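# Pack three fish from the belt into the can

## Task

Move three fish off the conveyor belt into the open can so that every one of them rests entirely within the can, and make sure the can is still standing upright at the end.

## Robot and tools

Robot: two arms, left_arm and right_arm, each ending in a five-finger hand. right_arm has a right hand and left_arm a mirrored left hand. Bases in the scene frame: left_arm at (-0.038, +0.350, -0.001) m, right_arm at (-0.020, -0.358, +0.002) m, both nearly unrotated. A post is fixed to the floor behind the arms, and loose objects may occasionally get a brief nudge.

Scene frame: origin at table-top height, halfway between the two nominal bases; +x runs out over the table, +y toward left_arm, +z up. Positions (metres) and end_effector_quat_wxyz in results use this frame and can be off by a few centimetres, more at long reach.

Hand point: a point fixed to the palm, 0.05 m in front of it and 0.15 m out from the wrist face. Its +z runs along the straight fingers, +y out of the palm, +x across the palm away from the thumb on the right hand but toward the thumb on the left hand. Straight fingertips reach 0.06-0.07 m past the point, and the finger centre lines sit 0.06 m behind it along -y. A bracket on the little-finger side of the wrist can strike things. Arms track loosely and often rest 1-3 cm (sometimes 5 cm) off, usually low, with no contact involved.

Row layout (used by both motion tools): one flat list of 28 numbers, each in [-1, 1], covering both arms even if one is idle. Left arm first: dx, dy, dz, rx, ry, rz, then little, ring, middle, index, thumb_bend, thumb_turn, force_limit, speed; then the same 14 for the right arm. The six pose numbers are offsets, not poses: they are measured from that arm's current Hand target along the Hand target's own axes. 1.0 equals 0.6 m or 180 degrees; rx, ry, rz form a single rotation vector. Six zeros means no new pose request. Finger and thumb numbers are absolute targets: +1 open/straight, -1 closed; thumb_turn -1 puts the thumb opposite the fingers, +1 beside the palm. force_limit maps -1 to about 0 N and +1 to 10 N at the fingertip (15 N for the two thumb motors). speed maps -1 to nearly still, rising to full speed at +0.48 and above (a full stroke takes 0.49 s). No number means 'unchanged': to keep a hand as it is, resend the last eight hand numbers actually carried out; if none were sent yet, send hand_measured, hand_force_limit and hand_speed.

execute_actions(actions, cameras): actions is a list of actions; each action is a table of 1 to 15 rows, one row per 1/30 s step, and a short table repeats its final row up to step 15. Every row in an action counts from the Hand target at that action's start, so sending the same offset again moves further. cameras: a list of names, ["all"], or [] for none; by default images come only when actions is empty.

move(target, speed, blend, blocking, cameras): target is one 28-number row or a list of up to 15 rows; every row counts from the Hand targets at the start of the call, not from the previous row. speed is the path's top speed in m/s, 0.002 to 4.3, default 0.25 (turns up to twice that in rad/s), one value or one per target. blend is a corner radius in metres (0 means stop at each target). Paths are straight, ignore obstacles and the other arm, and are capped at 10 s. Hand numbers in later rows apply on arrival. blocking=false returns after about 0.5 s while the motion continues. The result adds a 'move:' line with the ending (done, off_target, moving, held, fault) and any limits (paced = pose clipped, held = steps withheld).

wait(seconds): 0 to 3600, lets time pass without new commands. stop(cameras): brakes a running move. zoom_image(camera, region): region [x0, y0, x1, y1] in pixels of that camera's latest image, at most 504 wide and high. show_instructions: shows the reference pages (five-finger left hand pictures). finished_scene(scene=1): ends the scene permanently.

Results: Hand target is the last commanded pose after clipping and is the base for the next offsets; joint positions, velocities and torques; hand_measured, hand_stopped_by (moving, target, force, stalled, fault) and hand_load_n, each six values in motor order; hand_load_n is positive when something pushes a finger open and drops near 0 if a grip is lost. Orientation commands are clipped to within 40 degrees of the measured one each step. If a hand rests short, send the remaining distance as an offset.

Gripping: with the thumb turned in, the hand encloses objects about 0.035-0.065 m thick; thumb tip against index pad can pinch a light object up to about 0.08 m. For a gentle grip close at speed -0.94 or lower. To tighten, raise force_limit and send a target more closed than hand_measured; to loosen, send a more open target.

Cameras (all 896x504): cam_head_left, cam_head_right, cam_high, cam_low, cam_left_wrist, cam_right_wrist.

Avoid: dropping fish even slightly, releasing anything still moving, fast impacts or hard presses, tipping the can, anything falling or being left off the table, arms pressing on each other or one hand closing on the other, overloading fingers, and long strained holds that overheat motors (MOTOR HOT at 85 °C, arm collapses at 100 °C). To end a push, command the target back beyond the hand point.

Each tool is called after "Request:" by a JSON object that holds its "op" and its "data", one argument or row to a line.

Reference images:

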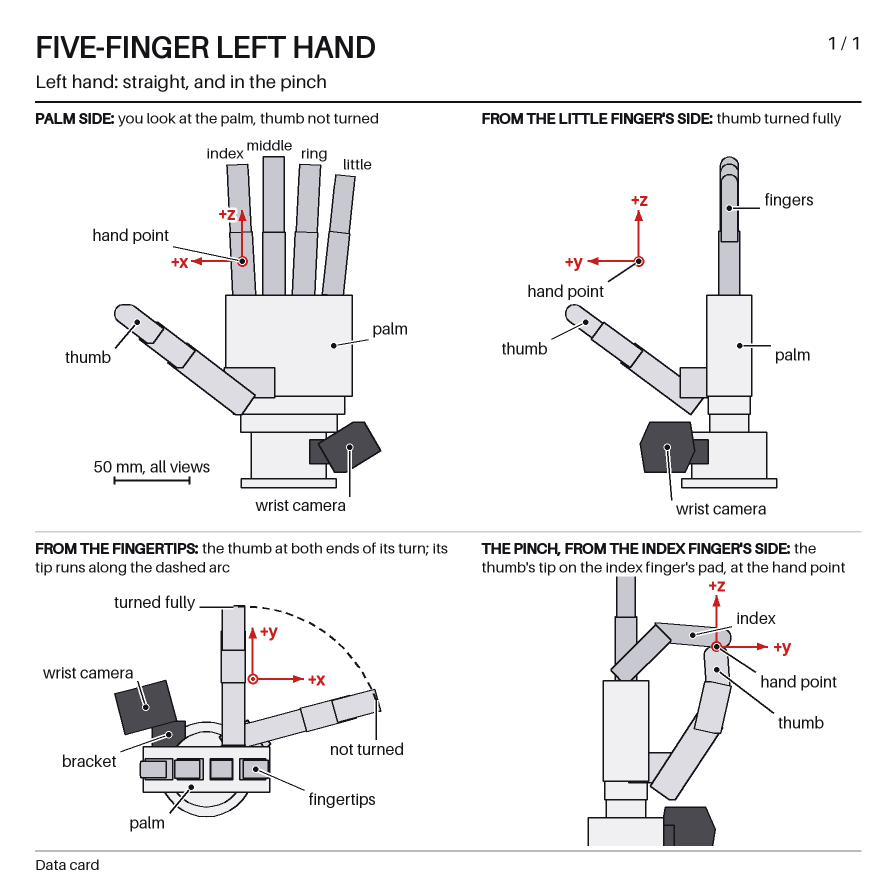

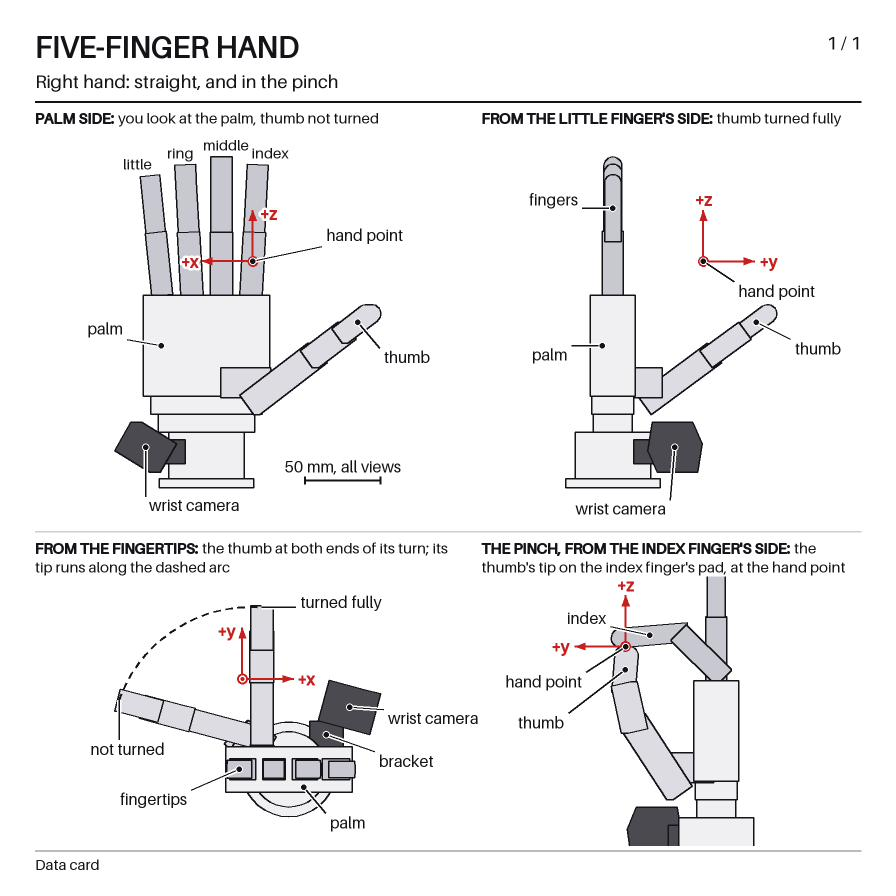

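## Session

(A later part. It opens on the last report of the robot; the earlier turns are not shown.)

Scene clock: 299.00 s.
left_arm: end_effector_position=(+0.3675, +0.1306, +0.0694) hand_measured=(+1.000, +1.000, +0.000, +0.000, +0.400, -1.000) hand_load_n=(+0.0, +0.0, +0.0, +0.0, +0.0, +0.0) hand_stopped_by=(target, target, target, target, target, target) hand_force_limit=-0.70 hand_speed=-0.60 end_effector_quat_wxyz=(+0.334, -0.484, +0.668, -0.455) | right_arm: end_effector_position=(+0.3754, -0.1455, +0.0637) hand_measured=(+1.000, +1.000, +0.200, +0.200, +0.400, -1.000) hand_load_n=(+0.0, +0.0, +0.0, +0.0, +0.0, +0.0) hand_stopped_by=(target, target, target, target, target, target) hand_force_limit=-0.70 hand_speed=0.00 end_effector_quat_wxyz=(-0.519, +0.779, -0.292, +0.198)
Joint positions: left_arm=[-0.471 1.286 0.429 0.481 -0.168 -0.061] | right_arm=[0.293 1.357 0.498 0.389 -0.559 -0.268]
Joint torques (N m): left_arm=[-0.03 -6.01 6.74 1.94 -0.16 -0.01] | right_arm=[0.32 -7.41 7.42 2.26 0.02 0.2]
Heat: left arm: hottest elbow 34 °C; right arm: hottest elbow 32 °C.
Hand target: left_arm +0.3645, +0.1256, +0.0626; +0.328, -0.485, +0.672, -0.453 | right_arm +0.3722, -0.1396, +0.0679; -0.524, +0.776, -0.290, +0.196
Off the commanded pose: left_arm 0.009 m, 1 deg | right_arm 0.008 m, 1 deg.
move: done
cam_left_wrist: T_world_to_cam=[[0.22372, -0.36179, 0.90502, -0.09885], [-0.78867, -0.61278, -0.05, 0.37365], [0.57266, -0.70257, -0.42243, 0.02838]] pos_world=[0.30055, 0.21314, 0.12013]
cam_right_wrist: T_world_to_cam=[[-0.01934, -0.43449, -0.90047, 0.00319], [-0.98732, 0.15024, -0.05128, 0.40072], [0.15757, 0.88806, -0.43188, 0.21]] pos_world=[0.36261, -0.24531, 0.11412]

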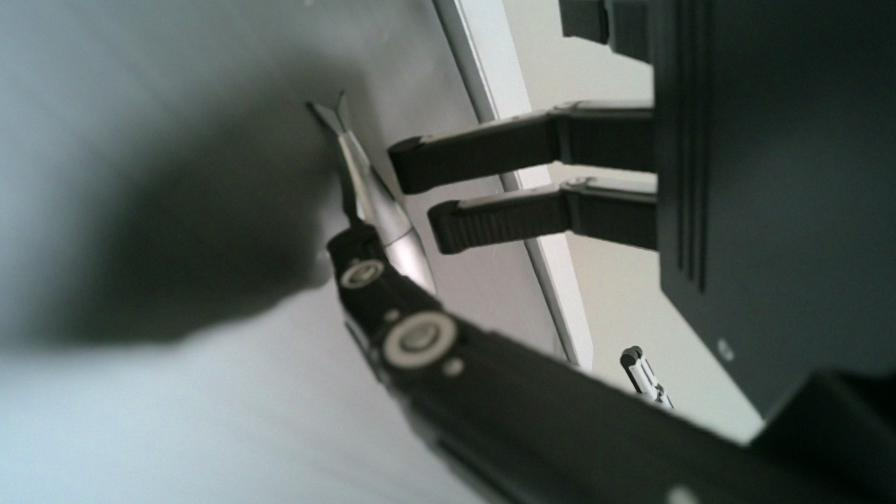

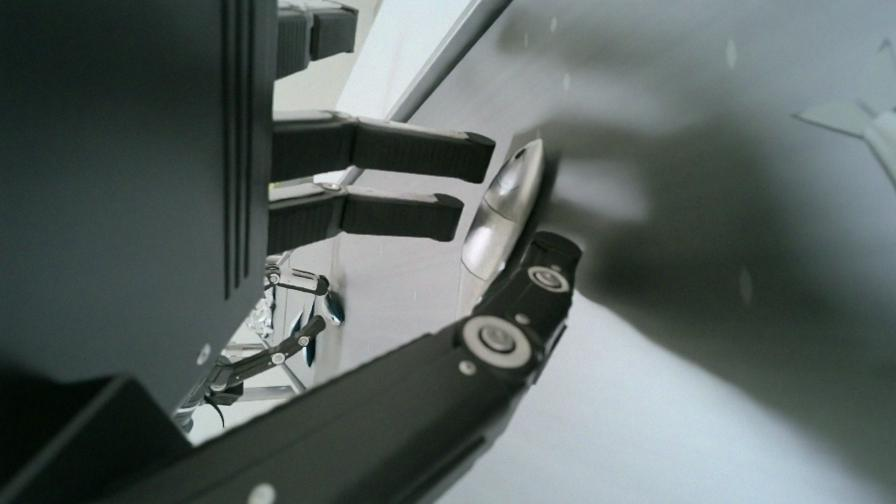

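Request:
{"op": "move", "data": {
  "target": [0,0,0,0,0,0,1,1,-0.1,-0.1,0.4,-1,-0.7,-0.75,-0.0083,0,0,0,0,0,1,1,0.05,0.05,0.4,-1,-0.7,-0.5],
  "speed": 0.04,
  "cameras": ["cam_left_wrist","cam_right_wrist"]
}}

Scene clock: 308.83 s.
left_arm: end_effector_position=(+0.3675, +0.1306, +0.0694) hand_measured=(+1.000, +1.000, -0.100, -0.100, +0.400, -1.000) hand_load_n=(+0.0, +0.0, +0.0, +0.0, +0.0, +0.0) hand_stopped_by=(target, target, target, target, target, target) hand_force_limit=-0.70 hand_speed=-0.75 end_effector_quat_wxyz=(+0.334, -0.484, +0.668, -0.455) | right_arm: end_effector_position=(+0.3712, -0.1424, +0.0630) hand_measured=(+1.000, +1.000, +0.050, +0.050, +0.400, -1.000) hand_load_n=(+0.0, +0.0, +0.0, +0.0, +0.0, +0.0) hand_stopped_by=(target, target, target, target, target, target) hand_force_limit=-0.70 hand_speed=-0.50 end_effector_quat_wxyz=(-0.518, +0.780, -0.293, +0.196)
Joint positions: left_arm=[-0.471 1.286 0.429 0.481 -0.168 -0.061] | right_arm=[0.306 1.351 0.491 0.389 -0.547 -0.262]
Joint torques (N m): left_arm=[-0.26 -6.53 6.86 1.99 -0.14 -0.02] | right_arm=[0.38 -7.36 7.41 2.45 -0.02 0.23]
Heat: left arm: hottest elbow 34 °C; right arm: hottest elbow 33 °C.
Hand target: left_arm +0.3644, +0.1256, +0.0626; +0.328, -0.485, +0.672, -0.453 | right_arm +0.3684, -0.1364, +0.0679; -0.524, +0.776, -0.290, +0.196
Off the commanded pose: left_arm 0.009 m, 1 deg | right_arm 0.008 m, 1 deg.
move: done
cam_left_wrist: T_world_to_cam=[[0.22372, -0.36179, 0.90502, -0.09885], [-0.78867, -0.61278, -0.05, 0.37365], [0.57266, -0.70257, -0.42243, 0.02838]] pos_world=[0.30055, 0.21314, 0.12013]
cam_right_wrist: T_world_to_cam=[[-0.02293, -0.43531, -0.89999, 0.00504], [-0.98747, 0.15044, -0.0476, 0.39605], [0.15611, 0.88762, -0.43331, 0.20823]] pos_world=[0.3587, -0.24221, 0.11362]

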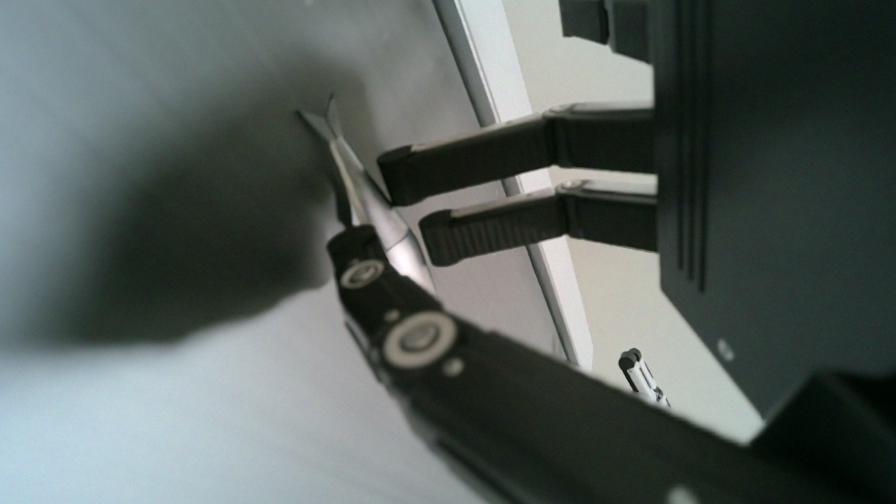

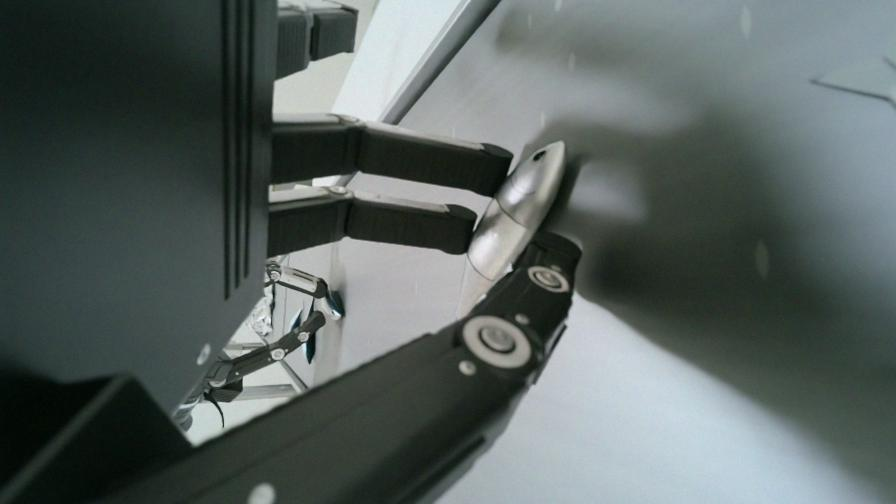

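Request:
{"op": "move", "data": {
  "target": [0,0,0,0,0,0,1,1,-0.2,-0.25,0.4,-1,-0.65,-0.75,0,0,0,0,0,0,1,1,-0.1,-0.1,0.4,-1,-0.65,-0.75],
  "speed": 0.04,
  "cameras": ["cam_left_wrist","cam_right_wrist"]
}}

Scene clock: 313.53 s.
left_arm: end_effector_position=(+0.3675, +0.1306, +0.0694) hand_measured=(+1.000, +1.000, -0.200, -0.250, +0.400, -1.000) hand_load_n=(+0.0, +0.0, +0.0, +0.0, +0.0, +0.0) hand_stopped_by=(target, target, target, target, target, target) hand_force_limit=-0.65 hand_speed=-0.75 end_effector_quat_wxyz=(+0.334, -0.484, +0.668, -0.455) | right_arm: end_effector_position=(+0.3712, -0.1424, +0.0631) hand_measured=(+1.000, +1.000, -0.100, -0.100, +0.400, -1.000) hand_load_n=(+0.0, +0.0, +0.0, +0.0, +0.0, +0.0) hand_stopped_by=(target, target, target, target, target, target) hand_force_limit=-0.65 hand_speed=-0.75 end_effector_quat_wxyz=(-0.518, +0.779, -0.293, +0.196)
Joint positions: left_arm=[-0.471 1.286 0.429 0.481 -0.168 -0.061] | right_arm=[0.306 1.351 0.491 0.389 -0.547 -0.261]
Joint torques (N m): left_arm=[0.09 -6.42 6.75 1.8 -0.18 -0.05] | right_arm=[0.44 -7.41 7.41 2.43 0 0.22]
Heat: left arm: hottest elbow 34 °C; right arm: hottest elbow 32 °C.
Hand target: left_arm +0.3644, +0.1256, +0.0626; +0.328, -0.485, +0.672, -0.453 | right_arm +0.3683, -0.1364, +0.0679; -0.524, +0.776, -0.290, +0.196
Off the commanded pose: left_arm 0.009 m, 1 deg | right_arm 0.008 m, 1 deg.
move: done
cam_left_wrist: T_world_to_cam=[[0.22372, -0.36179, 0.90502, -0.09885], [-0.78867, -0.61278, -0.05, 0.37365], [0.57266, -0.70257, -0.42243, 0.02838]] pos_world=[0.30055, 0.21314, 0.12013]
cam_right_wrist: T_world_to_cam=[[-0.02355, -0.43494, -0.90015, 0.00533], [-0.98746, 0.15072, -0.04699, 0.39593], [0.15611, 0.88776, -0.43303, 0.20811]] pos_world=[0.3586, -0.24211, 0.11352]

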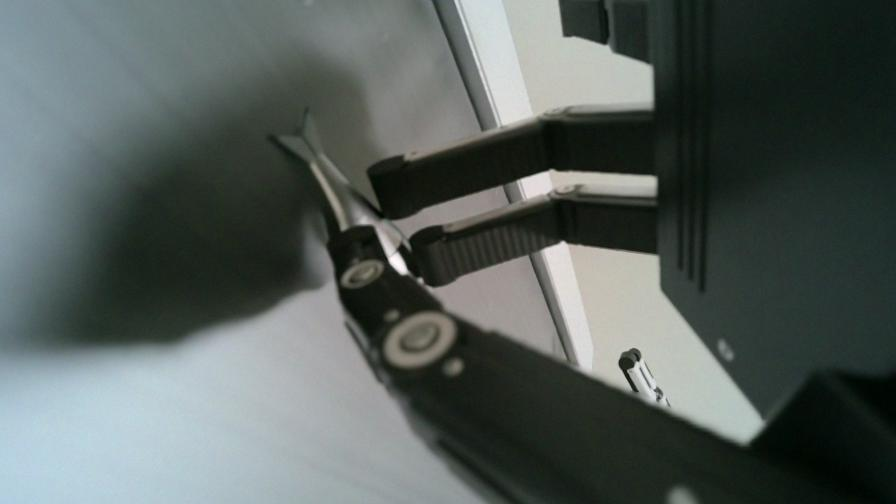

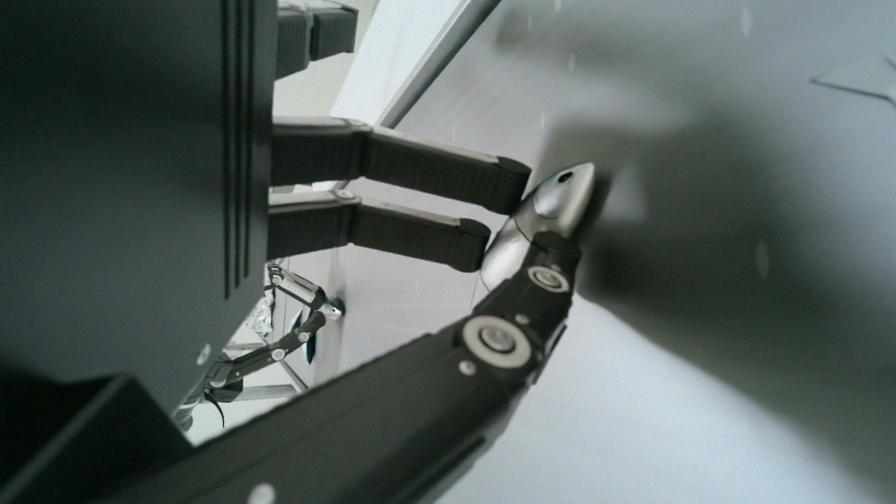

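Request:
{"op": "move", "data": {
  "target": [0,0,0,0,0,0,1,1,-0.4,-0.45,0.4,-1,-0.65,-0.8,0,0,0,0,0,0,1,1,-0.3,-0.3,0.4,-1,-0.65,-0.8],
  "speed": 0.04,
  "cameras": ["cam_low","cam_left_wrist","cam_right_wrist"]
}}

Scene clock: 319.70 s.
left_arm: end_effector_position=(+0.3675, +0.1306, +0.0694) hand_measured=(+1.000, +1.000, -0.382, -0.450, +0.400, -1.000) hand_load_n=(+0.0, +0.0, +3.0, +0.0, +3.5, +0.5) hand_stopped_by=(target, target, force, target, target, target) hand_force_limit=-0.65 hand_speed=-0.80 end_effector_quat_wxyz=(+0.334, -0.484, +0.668, -0.455) | right_arm: end_effector_position=(+0.3716, -0.1422, +0.0652) hand_measured=(+1.000, +1.000, -0.172, -0.300, +0.400, -1.000) hand_load_n=(-0.5, +0.0, +0.5, +0.0, +0.0, +0.0) hand_stopped_by=(target, target, force, target, target, target) hand_force_limit=-0.65 hand_speed=-0.80 end_effector_quat_wxyz=(-0.519, +0.778, -0.292, +0.198)
Joint positions: left_arm=[-0.471 1.286 0.429 0.481 -0.168 -0.061] | right_arm=[0.306 1.346 0.491 0.39 -0.547 -0.26]
Joint torques (N m): left_arm=[0.32 -6.89 6.75 1.91 -0.19 0.01] | right_arm=[0.32 -6.95 7.45 2.39 0 0.21]
Heat: left arm: hottest elbow 34 °C; right arm: hottest elbow 32 °C.
Hand target: left_arm +0.3644, +0.1256, +0.0626; +0.328, -0.485, +0.672, -0.453 | right_arm +0.3683, -0.1364, +0.0679; -0.524, +0.776, -0.290, +0.196
Off the commanded pose: left_arm 0.009 m, 1 deg | right_arm 0.007 m, 1 deg.
move: done
cam_left_wrist: T_world_to_cam=[[0.22372, -0.36179, 0.90502, -0.09885], [-0.78867, -0.61278, -0.05, 0.37365], [0.57266, -0.70257, -0.42243, 0.02838]] pos_world=[0.30055, 0.21314, 0.12013]
cam_right_wrist: T_world_to_cam=[[-0.01946, -0.43331, -0.90103, 0.00607], [-0.98719, 0.15108, -0.05134, 0.39662], [0.15837, 0.88849, -0.4307, 0.20802]] pos_world=[0.35871, -0.24211, 0.11543]

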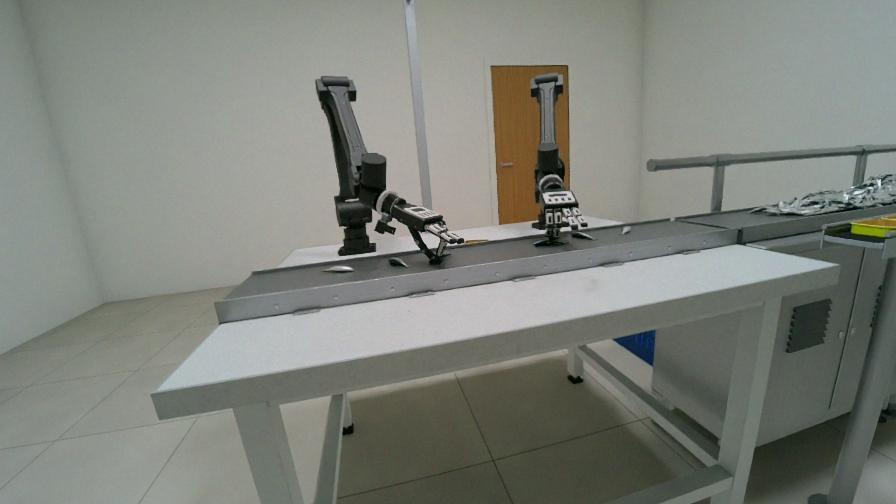

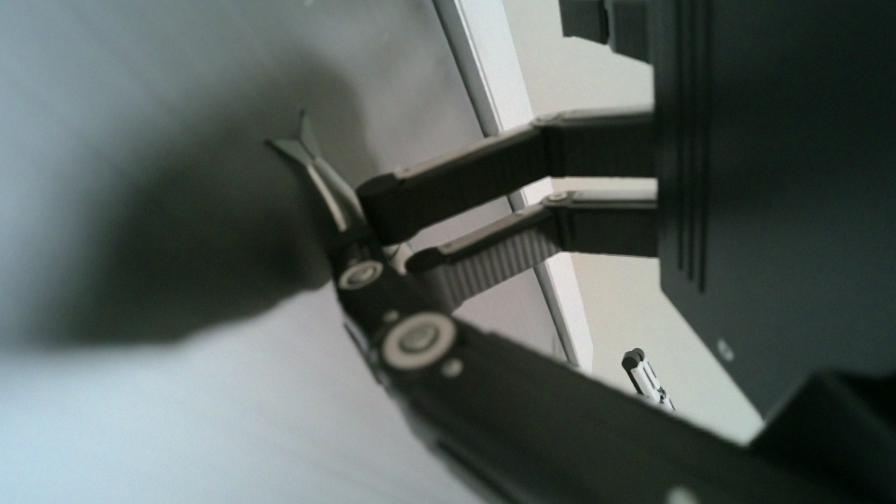

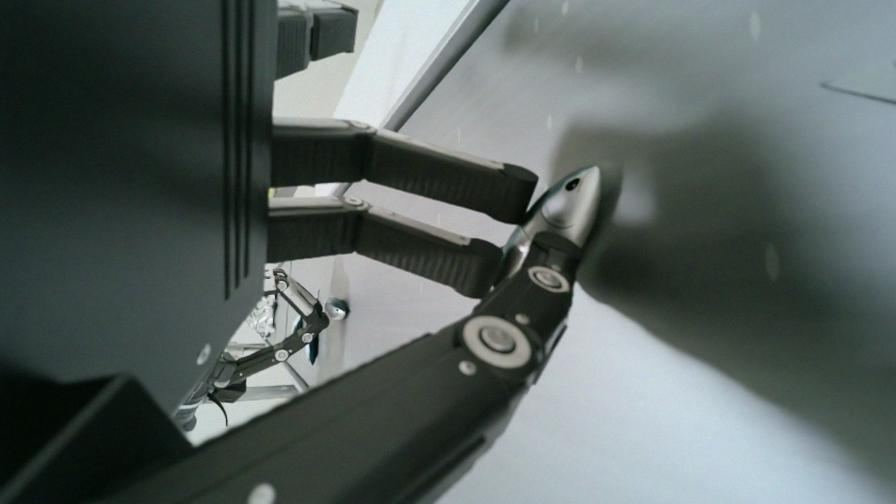

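Request:
{"op": "move", "data": {
  "target": [0,0,0,0,0,0,1,1,-0.4,-0.6,0.4,-1,-0.65,-0.8,0,0,0,0,0,0,1,1,-0.35,-0.45,0.4,-1,-0.6,-0.8],
  "speed": 0.04,
  "cameras": ["cam_low","cam_left_wrist","cam_right_wrist"]
}}

Scene clock: 327.80 s.
left_arm: end_effector_position=(+0.3675, +0.1306, +0.0694) hand_measured=(+1.000, +1.000, -0.382, -0.600, +0.400, -1.000) hand_load_n=(+0.0, +0.0, +3.5, +0.0, +4.0, +0.5) hand_stopped_by=(target, target, force, target, target, target) hand_force_limit=-0.65 hand_speed=-0.80 end_effector_quat_wxyz=(+0.334, -0.484, +0.668, -0.455) | right_arm: end_effector_position=(+0.3719, -0.1421, +0.0661) hand_measured=(+1.000, +1.000, -0.206, -0.450, +0.400, -1.000) hand_load_n=(+0.0, +0.0, +1.0, +0.0, +0.5, +0.0) hand_stopped_by=(target, target, force, target, target, target) hand_force_limit=-0.60 hand_speed=-0.80 end_effector_quat_wxyz=(-0.520, +0.778, -0.292, +0.199)
Joint positions: left_arm=[-0.471 1.286 0.429 0.481 -0.168 -0.061] | right_arm=[0.306 1.344 0.491 0.391 -0.547 -0.26]
Joint torques (N m): left_arm=[0.85 -6.83 6.63 1.83 -0.2 0] | right_arm=[0.44 -6.77 7.45 2.35 0.02 0.21]
Heat: left arm: hottest elbow 34 °C; right arm: hottest elbow 32 °C.
Hand target: left_arm +0.3644, +0.1256, +0.0626; +0.328, -0.485, +0.672, -0.453 | right_arm +0.3684, -0.1364, +0.0679; -0.524, +0.776, -0.290, +0.196
Off the commanded pose: left_arm 0.009 m, 1 deg | right_arm 0.007 m, 1 deg.
move: done
cam_left_wrist: T_world_to_cam=[[0.22372, -0.36179, 0.90502, -0.09885], [-0.78867, -0.61278, -0.05, 0.37365], [0.57266, -0.70257, -0.42243, 0.02838]] pos_world=[0.30055, 0.21314, 0.12013]
cam_right_wrist: T_world_to_cam=[[-0.01712, -0.4324, -0.90152, 0.00628], [-0.98702, 0.15133, -0.05384, 0.39714], [0.1597, 0.88889, -0.42937, 0.20771]] pos_world=[0.35891, -0.24201, 0.11623]

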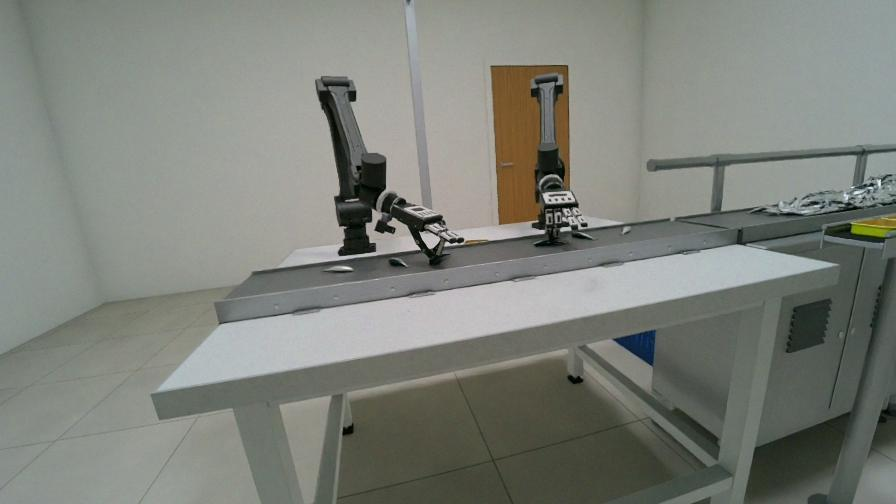

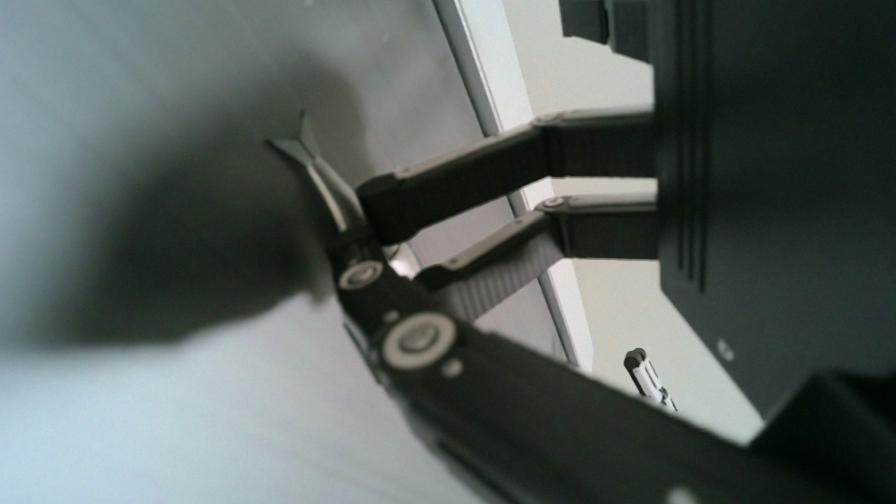

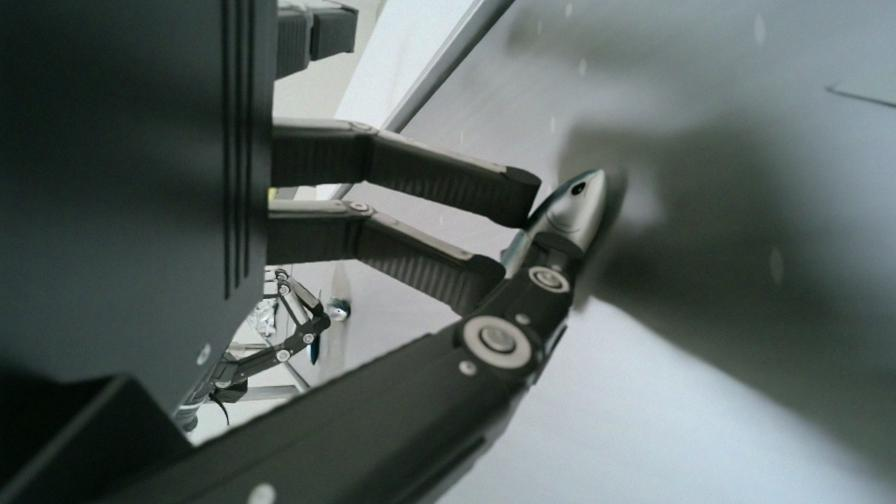

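Request:
{"op": "move", "data": {
  "target": [0,-0.0618,-0.025,0,0,0,1,1,-0.4,-0.6,0.4,-1,-0.65,-0.8,0,0,0,0,0,0,1,1,0.2,0.2,0.4,-1,-0.6,-0.5],
  "speed": 0.04,
  "cameras": ["cam_low","cam_left_wrist","cam_right_wrist"]
}}

Request:
{"op": "zoom_image", "data": {
  "camera": "cam_low",
  "region": [380, 200, 580, 290]
}}

Scene clock: 339.30 s.
left_arm: end_effector_position=(+0.3490, +0.1403, +0.0752) hand_measured=(+1.000, +1.000, -0.382, -0.600, +0.400, -1.000) hand_load_n=(+0.0, +0.0, +3.5, +0.0, +3.5, +0.5) hand_stopped_by=(target, target, force, target, target, target) hand_force_limit=-0.65 hand_speed=-0.80 end_effector_quat_wxyz=(+0.322, -0.492, +0.685, -0.431) | right_arm: end_effector_position=(+0.3718, -0.1422, +0.0659) hand_measured=(+1.000, +1.000, +0.200, +0.200, +0.400, -1.000) hand_load_n=(+0.0, -0.5, +0.0, +0.0, +0.0, +0.0) hand_stopped_by=(target, target, target, target, target, target) hand_force_limit=-0.60 hand_speed=-0.50 end_effector_quat_wxyz=(-0.520, +0.778, -0.292, +0.199)
Joint positions: left_arm=[-0.471 1.186 0.429 0.316 -0.168 -0.061] | right_arm=[0.306 1.344 0.49 0.391 -0.547 -0.26]
Joint torques (N m): left_arm=[0.44 -8.29 10.67 1.31 -0.15 -0.02] | right_arm=[0.32 -6.83 7.51 2.35 -0.01 0.2]
Heat: left arm: hottest elbow 34 °C; right arm: hottest elbow 32 °C.
Hand target: left_arm +0.3643, +0.1254, +0.1025; +0.327, -0.485, +0.672, -0.453 | right_arm +0.3684, -0.1364, +0.0680; -0.524, +0.776, -0.290, +0.196
Off the commanded pose: left_arm 0.035 m, 3 deg | right_arm 0.007 m, 1 deg.
move: off_target (left_arm)
cam_left_wrist: T_world_to_cam=[[0.27473, -0.3889, 0.87937, -0.10852], [-0.79094, -0.61145, -0.02331, 0.36383], [0.54675, -0.68912, -0.47558, 0.05932]] pos_world=[0.28515, 0.22114, 0.13212]
cam_right_wrist: T_world_to_cam=[[-0.01756, -0.43262, -0.90141, 0.00615], [-0.98698, 0.15167, -0.05357, 0.39708], [0.15989, 0.88873, -0.42965, 0.20765]] pos_world=[0.35882, -0.24211, 0.11603]

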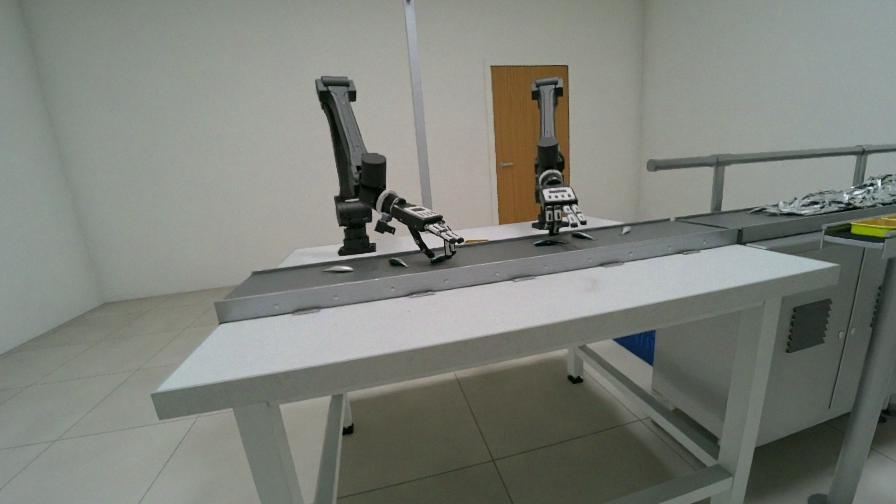

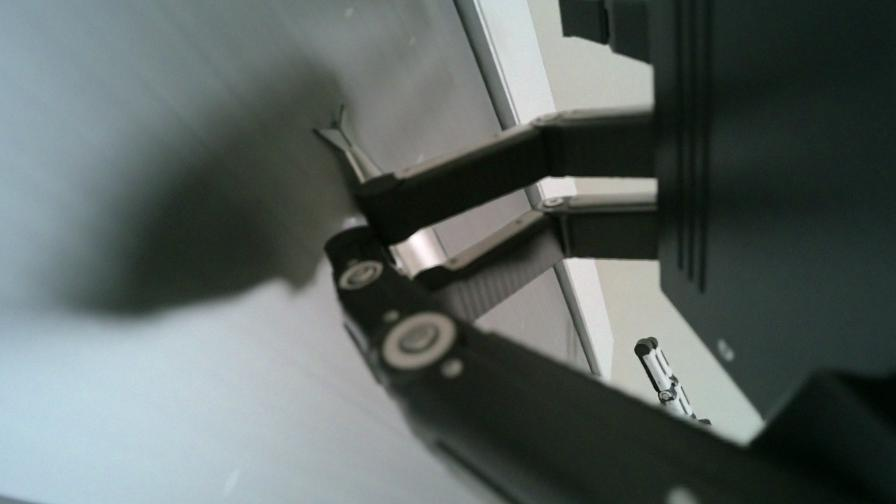

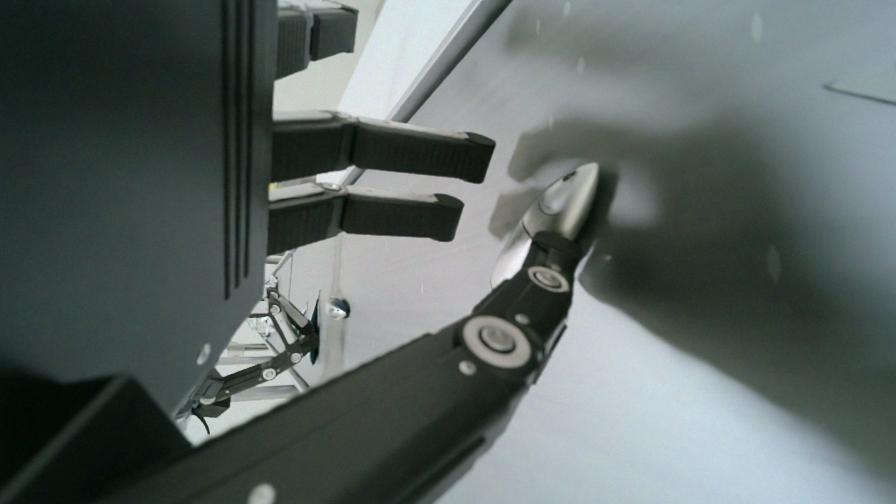

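Scaled by 2.520.

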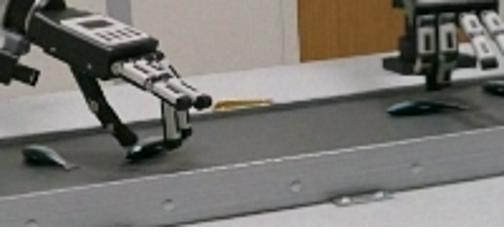

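Request:
{"op": "execute_actions", "data": {
  "actions": [
    [[0,0,0,0,0,0,1,1,-0.4,-0.6,0.4,-1,-0.65,-0.8,0,0,0,0,0,0,1,1,0.2,0.2,0.4,-1,-0.6,-0.5]]
  ],
  "cameras": ["cam_low","cam_left_wrist"]
}}

Request:
{"op": "zoom_image", "data": {
  "camera": "cam_low",
  "region": [380, 200, 580, 290]
}}

Scene clock: 345.43 s.
left_arm: end_effector_position=(+0.3490, +0.1403, +0.0752) hand_measured=(+1.000, +1.000, -0.382, -0.600, +0.400, -1.000) hand_load_n=(+0.0, +0.0, +3.5, +0.0, +3.5, +0.5) hand_stopped_by=(target, target, force, target, target, target) hand_force_limit=-0.65 hand_speed=-0.80 end_effector_quat_wxyz=(+0.322, -0.492, +0.685, -0.431) | right_arm: end_effector_position=(+0.3718, -0.1422, +0.0659) hand_measured=(+1.000, +1.000, +0.200, +0.200, +0.400, -1.000) hand_load_n=(+0.0, +0.0, +0.5, +0.0, +0.0, +0.0) hand_stopped_by=(target, target, target, target, target, target) hand_force_limit=-0.60 hand_speed=-0.50 end_effector_quat_wxyz=(-0.520, +0.778, -0.292, +0.199)
Joint positions: left_arm=[-0.471 1.186 0.429 0.316 -0.168 -0.061] | right_arm=[0.306 1.344 0.49 0.391 -0.547 -0.26]
Joint torques (N m): left_arm=[0.26 -8.53 10.55 1.17 -0.2 0] | right_arm=[0.5 -6.71 7.5 2.33 0.01 0.2]
Heat: left arm: hottest elbow 35 °C; right arm: hottest elbow 31 °C.
Hand target: left_arm +0.3643, +0.1254, +0.1025; +0.328, -0.485, +0.672, -0.453 | right_arm +0.3684, -0.1364, +0.0680; -0.524, +0.776, -0.290, +0.196
Off the commanded pose: left_arm 0.035 m, 3 deg | right_arm 0.007 m, 1 deg.
cam_left_wrist: T_world_to_cam=[[0.27473, -0.3889, 0.87937, -0.10852], [-0.79094, -0.61145, -0.02331, 0.36383], [0.54675, -0.68912, -0.47558, 0.05932]] pos_world=[0.28515, 0.22114, 0.13212]

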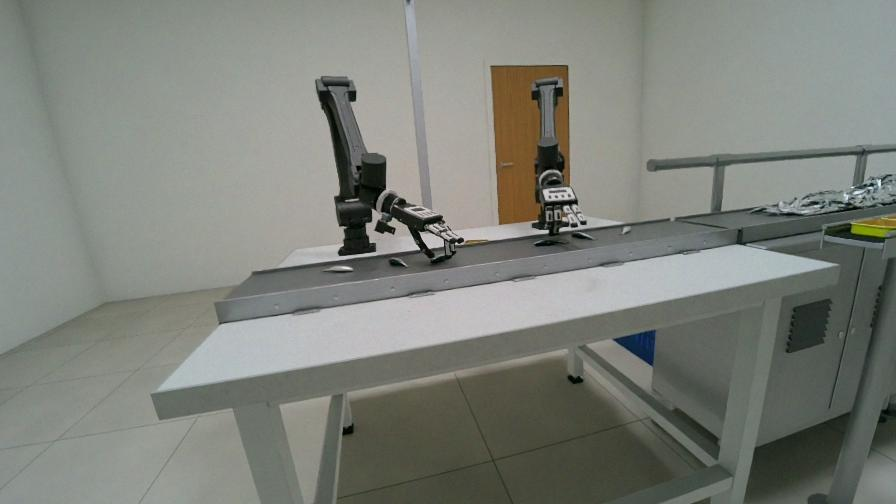

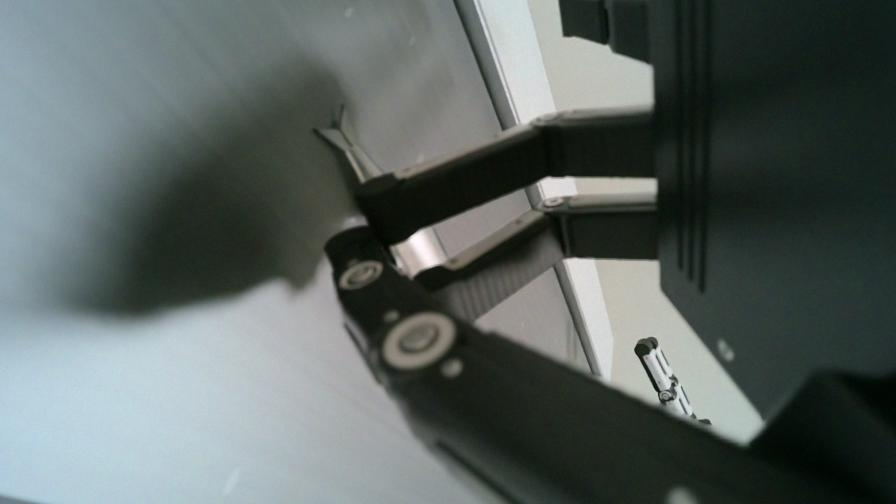

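Scaled by 2.520.

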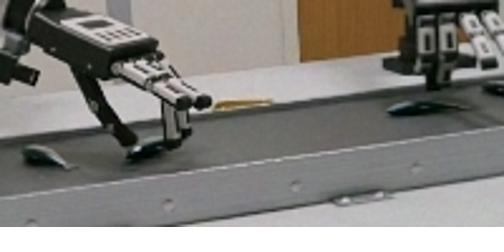

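Request:
{"op": "move", "data": {
  "target": [0,-0.0773,-0.0313,0,0,0,1,1,-0.4,-0.6,0.4,-1,-0.65,-0.8,0,0,0,0,0,0,1,1,0.2,0.2,0.4,-1,-0.6,-0.5],
  "speed": 0.1,
  "cameras": ["cam_head_left","cam_low","cam_left_wrist"]
}}

Request:
{"op": "zoom_image", "data": {
  "camera": "cam_low",
  "region": [380, 180, 580, 290]
}}

Scene clock: 354.63 s.
left_arm: end_effector_position=(+0.3525, +0.1383, +0.1250) hand_measured=(+1.000, +1.000, -0.382, -0.600, +0.400, -1.000) hand_load_n=(+0.0, +0.0, +3.5, +0.0, +3.5, +0.5) hand_stopped_by=(target, target, force, target, target, target) hand_force_limit=-0.65 hand_speed=-0.80 end_effector_quat_wxyz=(+0.323, -0.491, +0.683, -0.433) | right_arm: end_effector_position=(+0.3718, -0.1422, +0.0659) hand_measured=(+1.000, +1.000, +0.200, +0.200, +0.400, -1.000) hand_load_n=(+0.0, +0.0, +0.0, +0.0, +0.0, +0.0) hand_stopped_by=(target, target, target, target, target, target) hand_force_limit=-0.60 hand_speed=-0.50 end_effector_quat_wxyz=(-0.520, +0.778, -0.292, +0.199)
Joint positions: left_arm=[-0.471 1.069 0.512 0.12 -0.168 -0.061] | right_arm=[0.306 1.344 0.49 0.391 -0.547 -0.26]
Joint torques (N m): left_arm=[0.38 -7.24 11.49 1.24 -0.16 -0.01] | right_arm=[0.32 -6.77 7.45 2.4 0.01 0.2]
Heat: left arm: hottest elbow 37 °C; right arm: hottest elbow 31 °C.
Hand target: left_arm +0.3644, +0.1254, +0.1526; +0.327, -0.485, +0.673, -0.453 | right_arm +0.3684, -0.1364, +0.0680; -0.524, +0.776, -0.290, +0.196
Off the commanded pose: left_arm 0.033 m, 3 deg | right_arm 0.007 m, 1 deg.
move: off_target (left_arm)
cam_left_wrist: T_world_to_cam=[[0.27116, -0.38704, 0.88129, -0.15327], [-0.79085, -0.61149, -0.02522, 0.36695], [0.54866, -0.69013, -0.4719, 0.07879]] pos_world=[0.28853, 0.21944, 0.18151]

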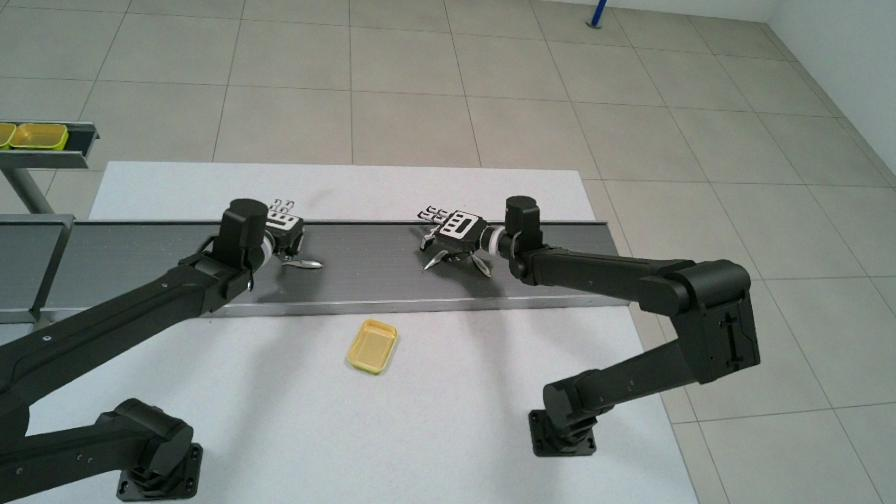

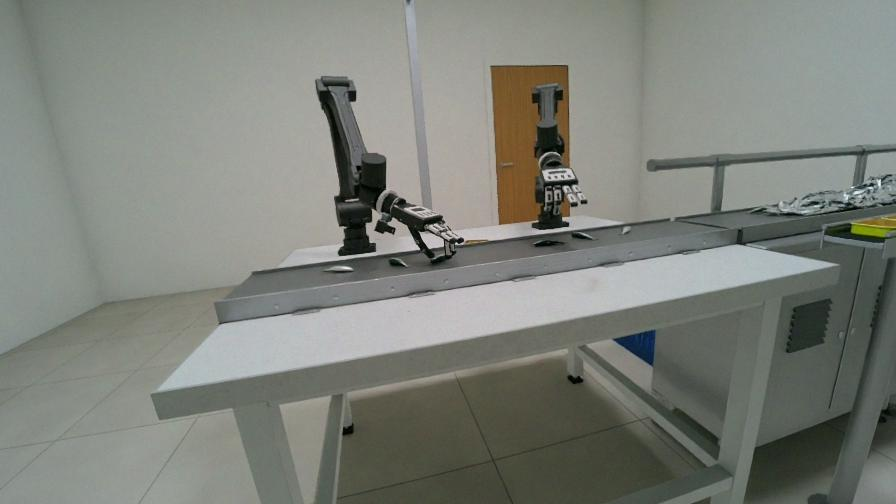

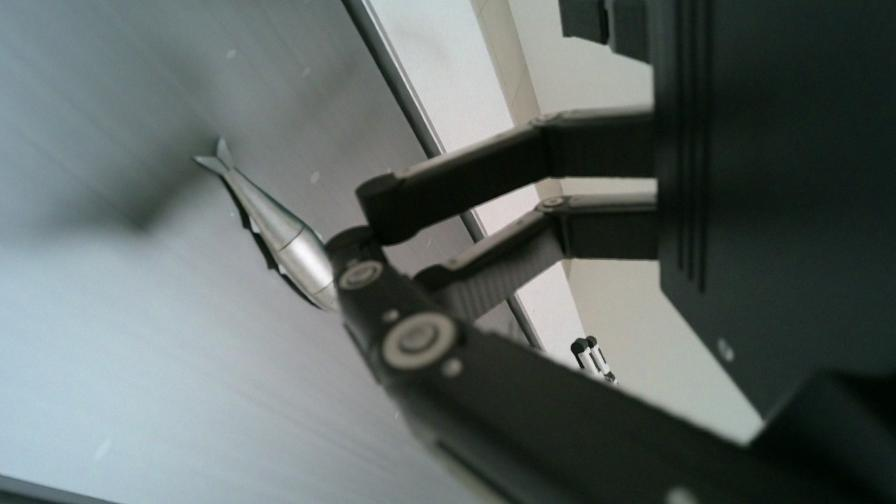

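Scaled by 2.520.

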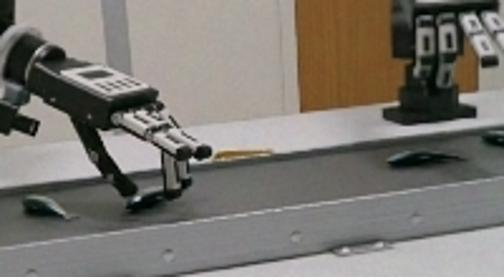

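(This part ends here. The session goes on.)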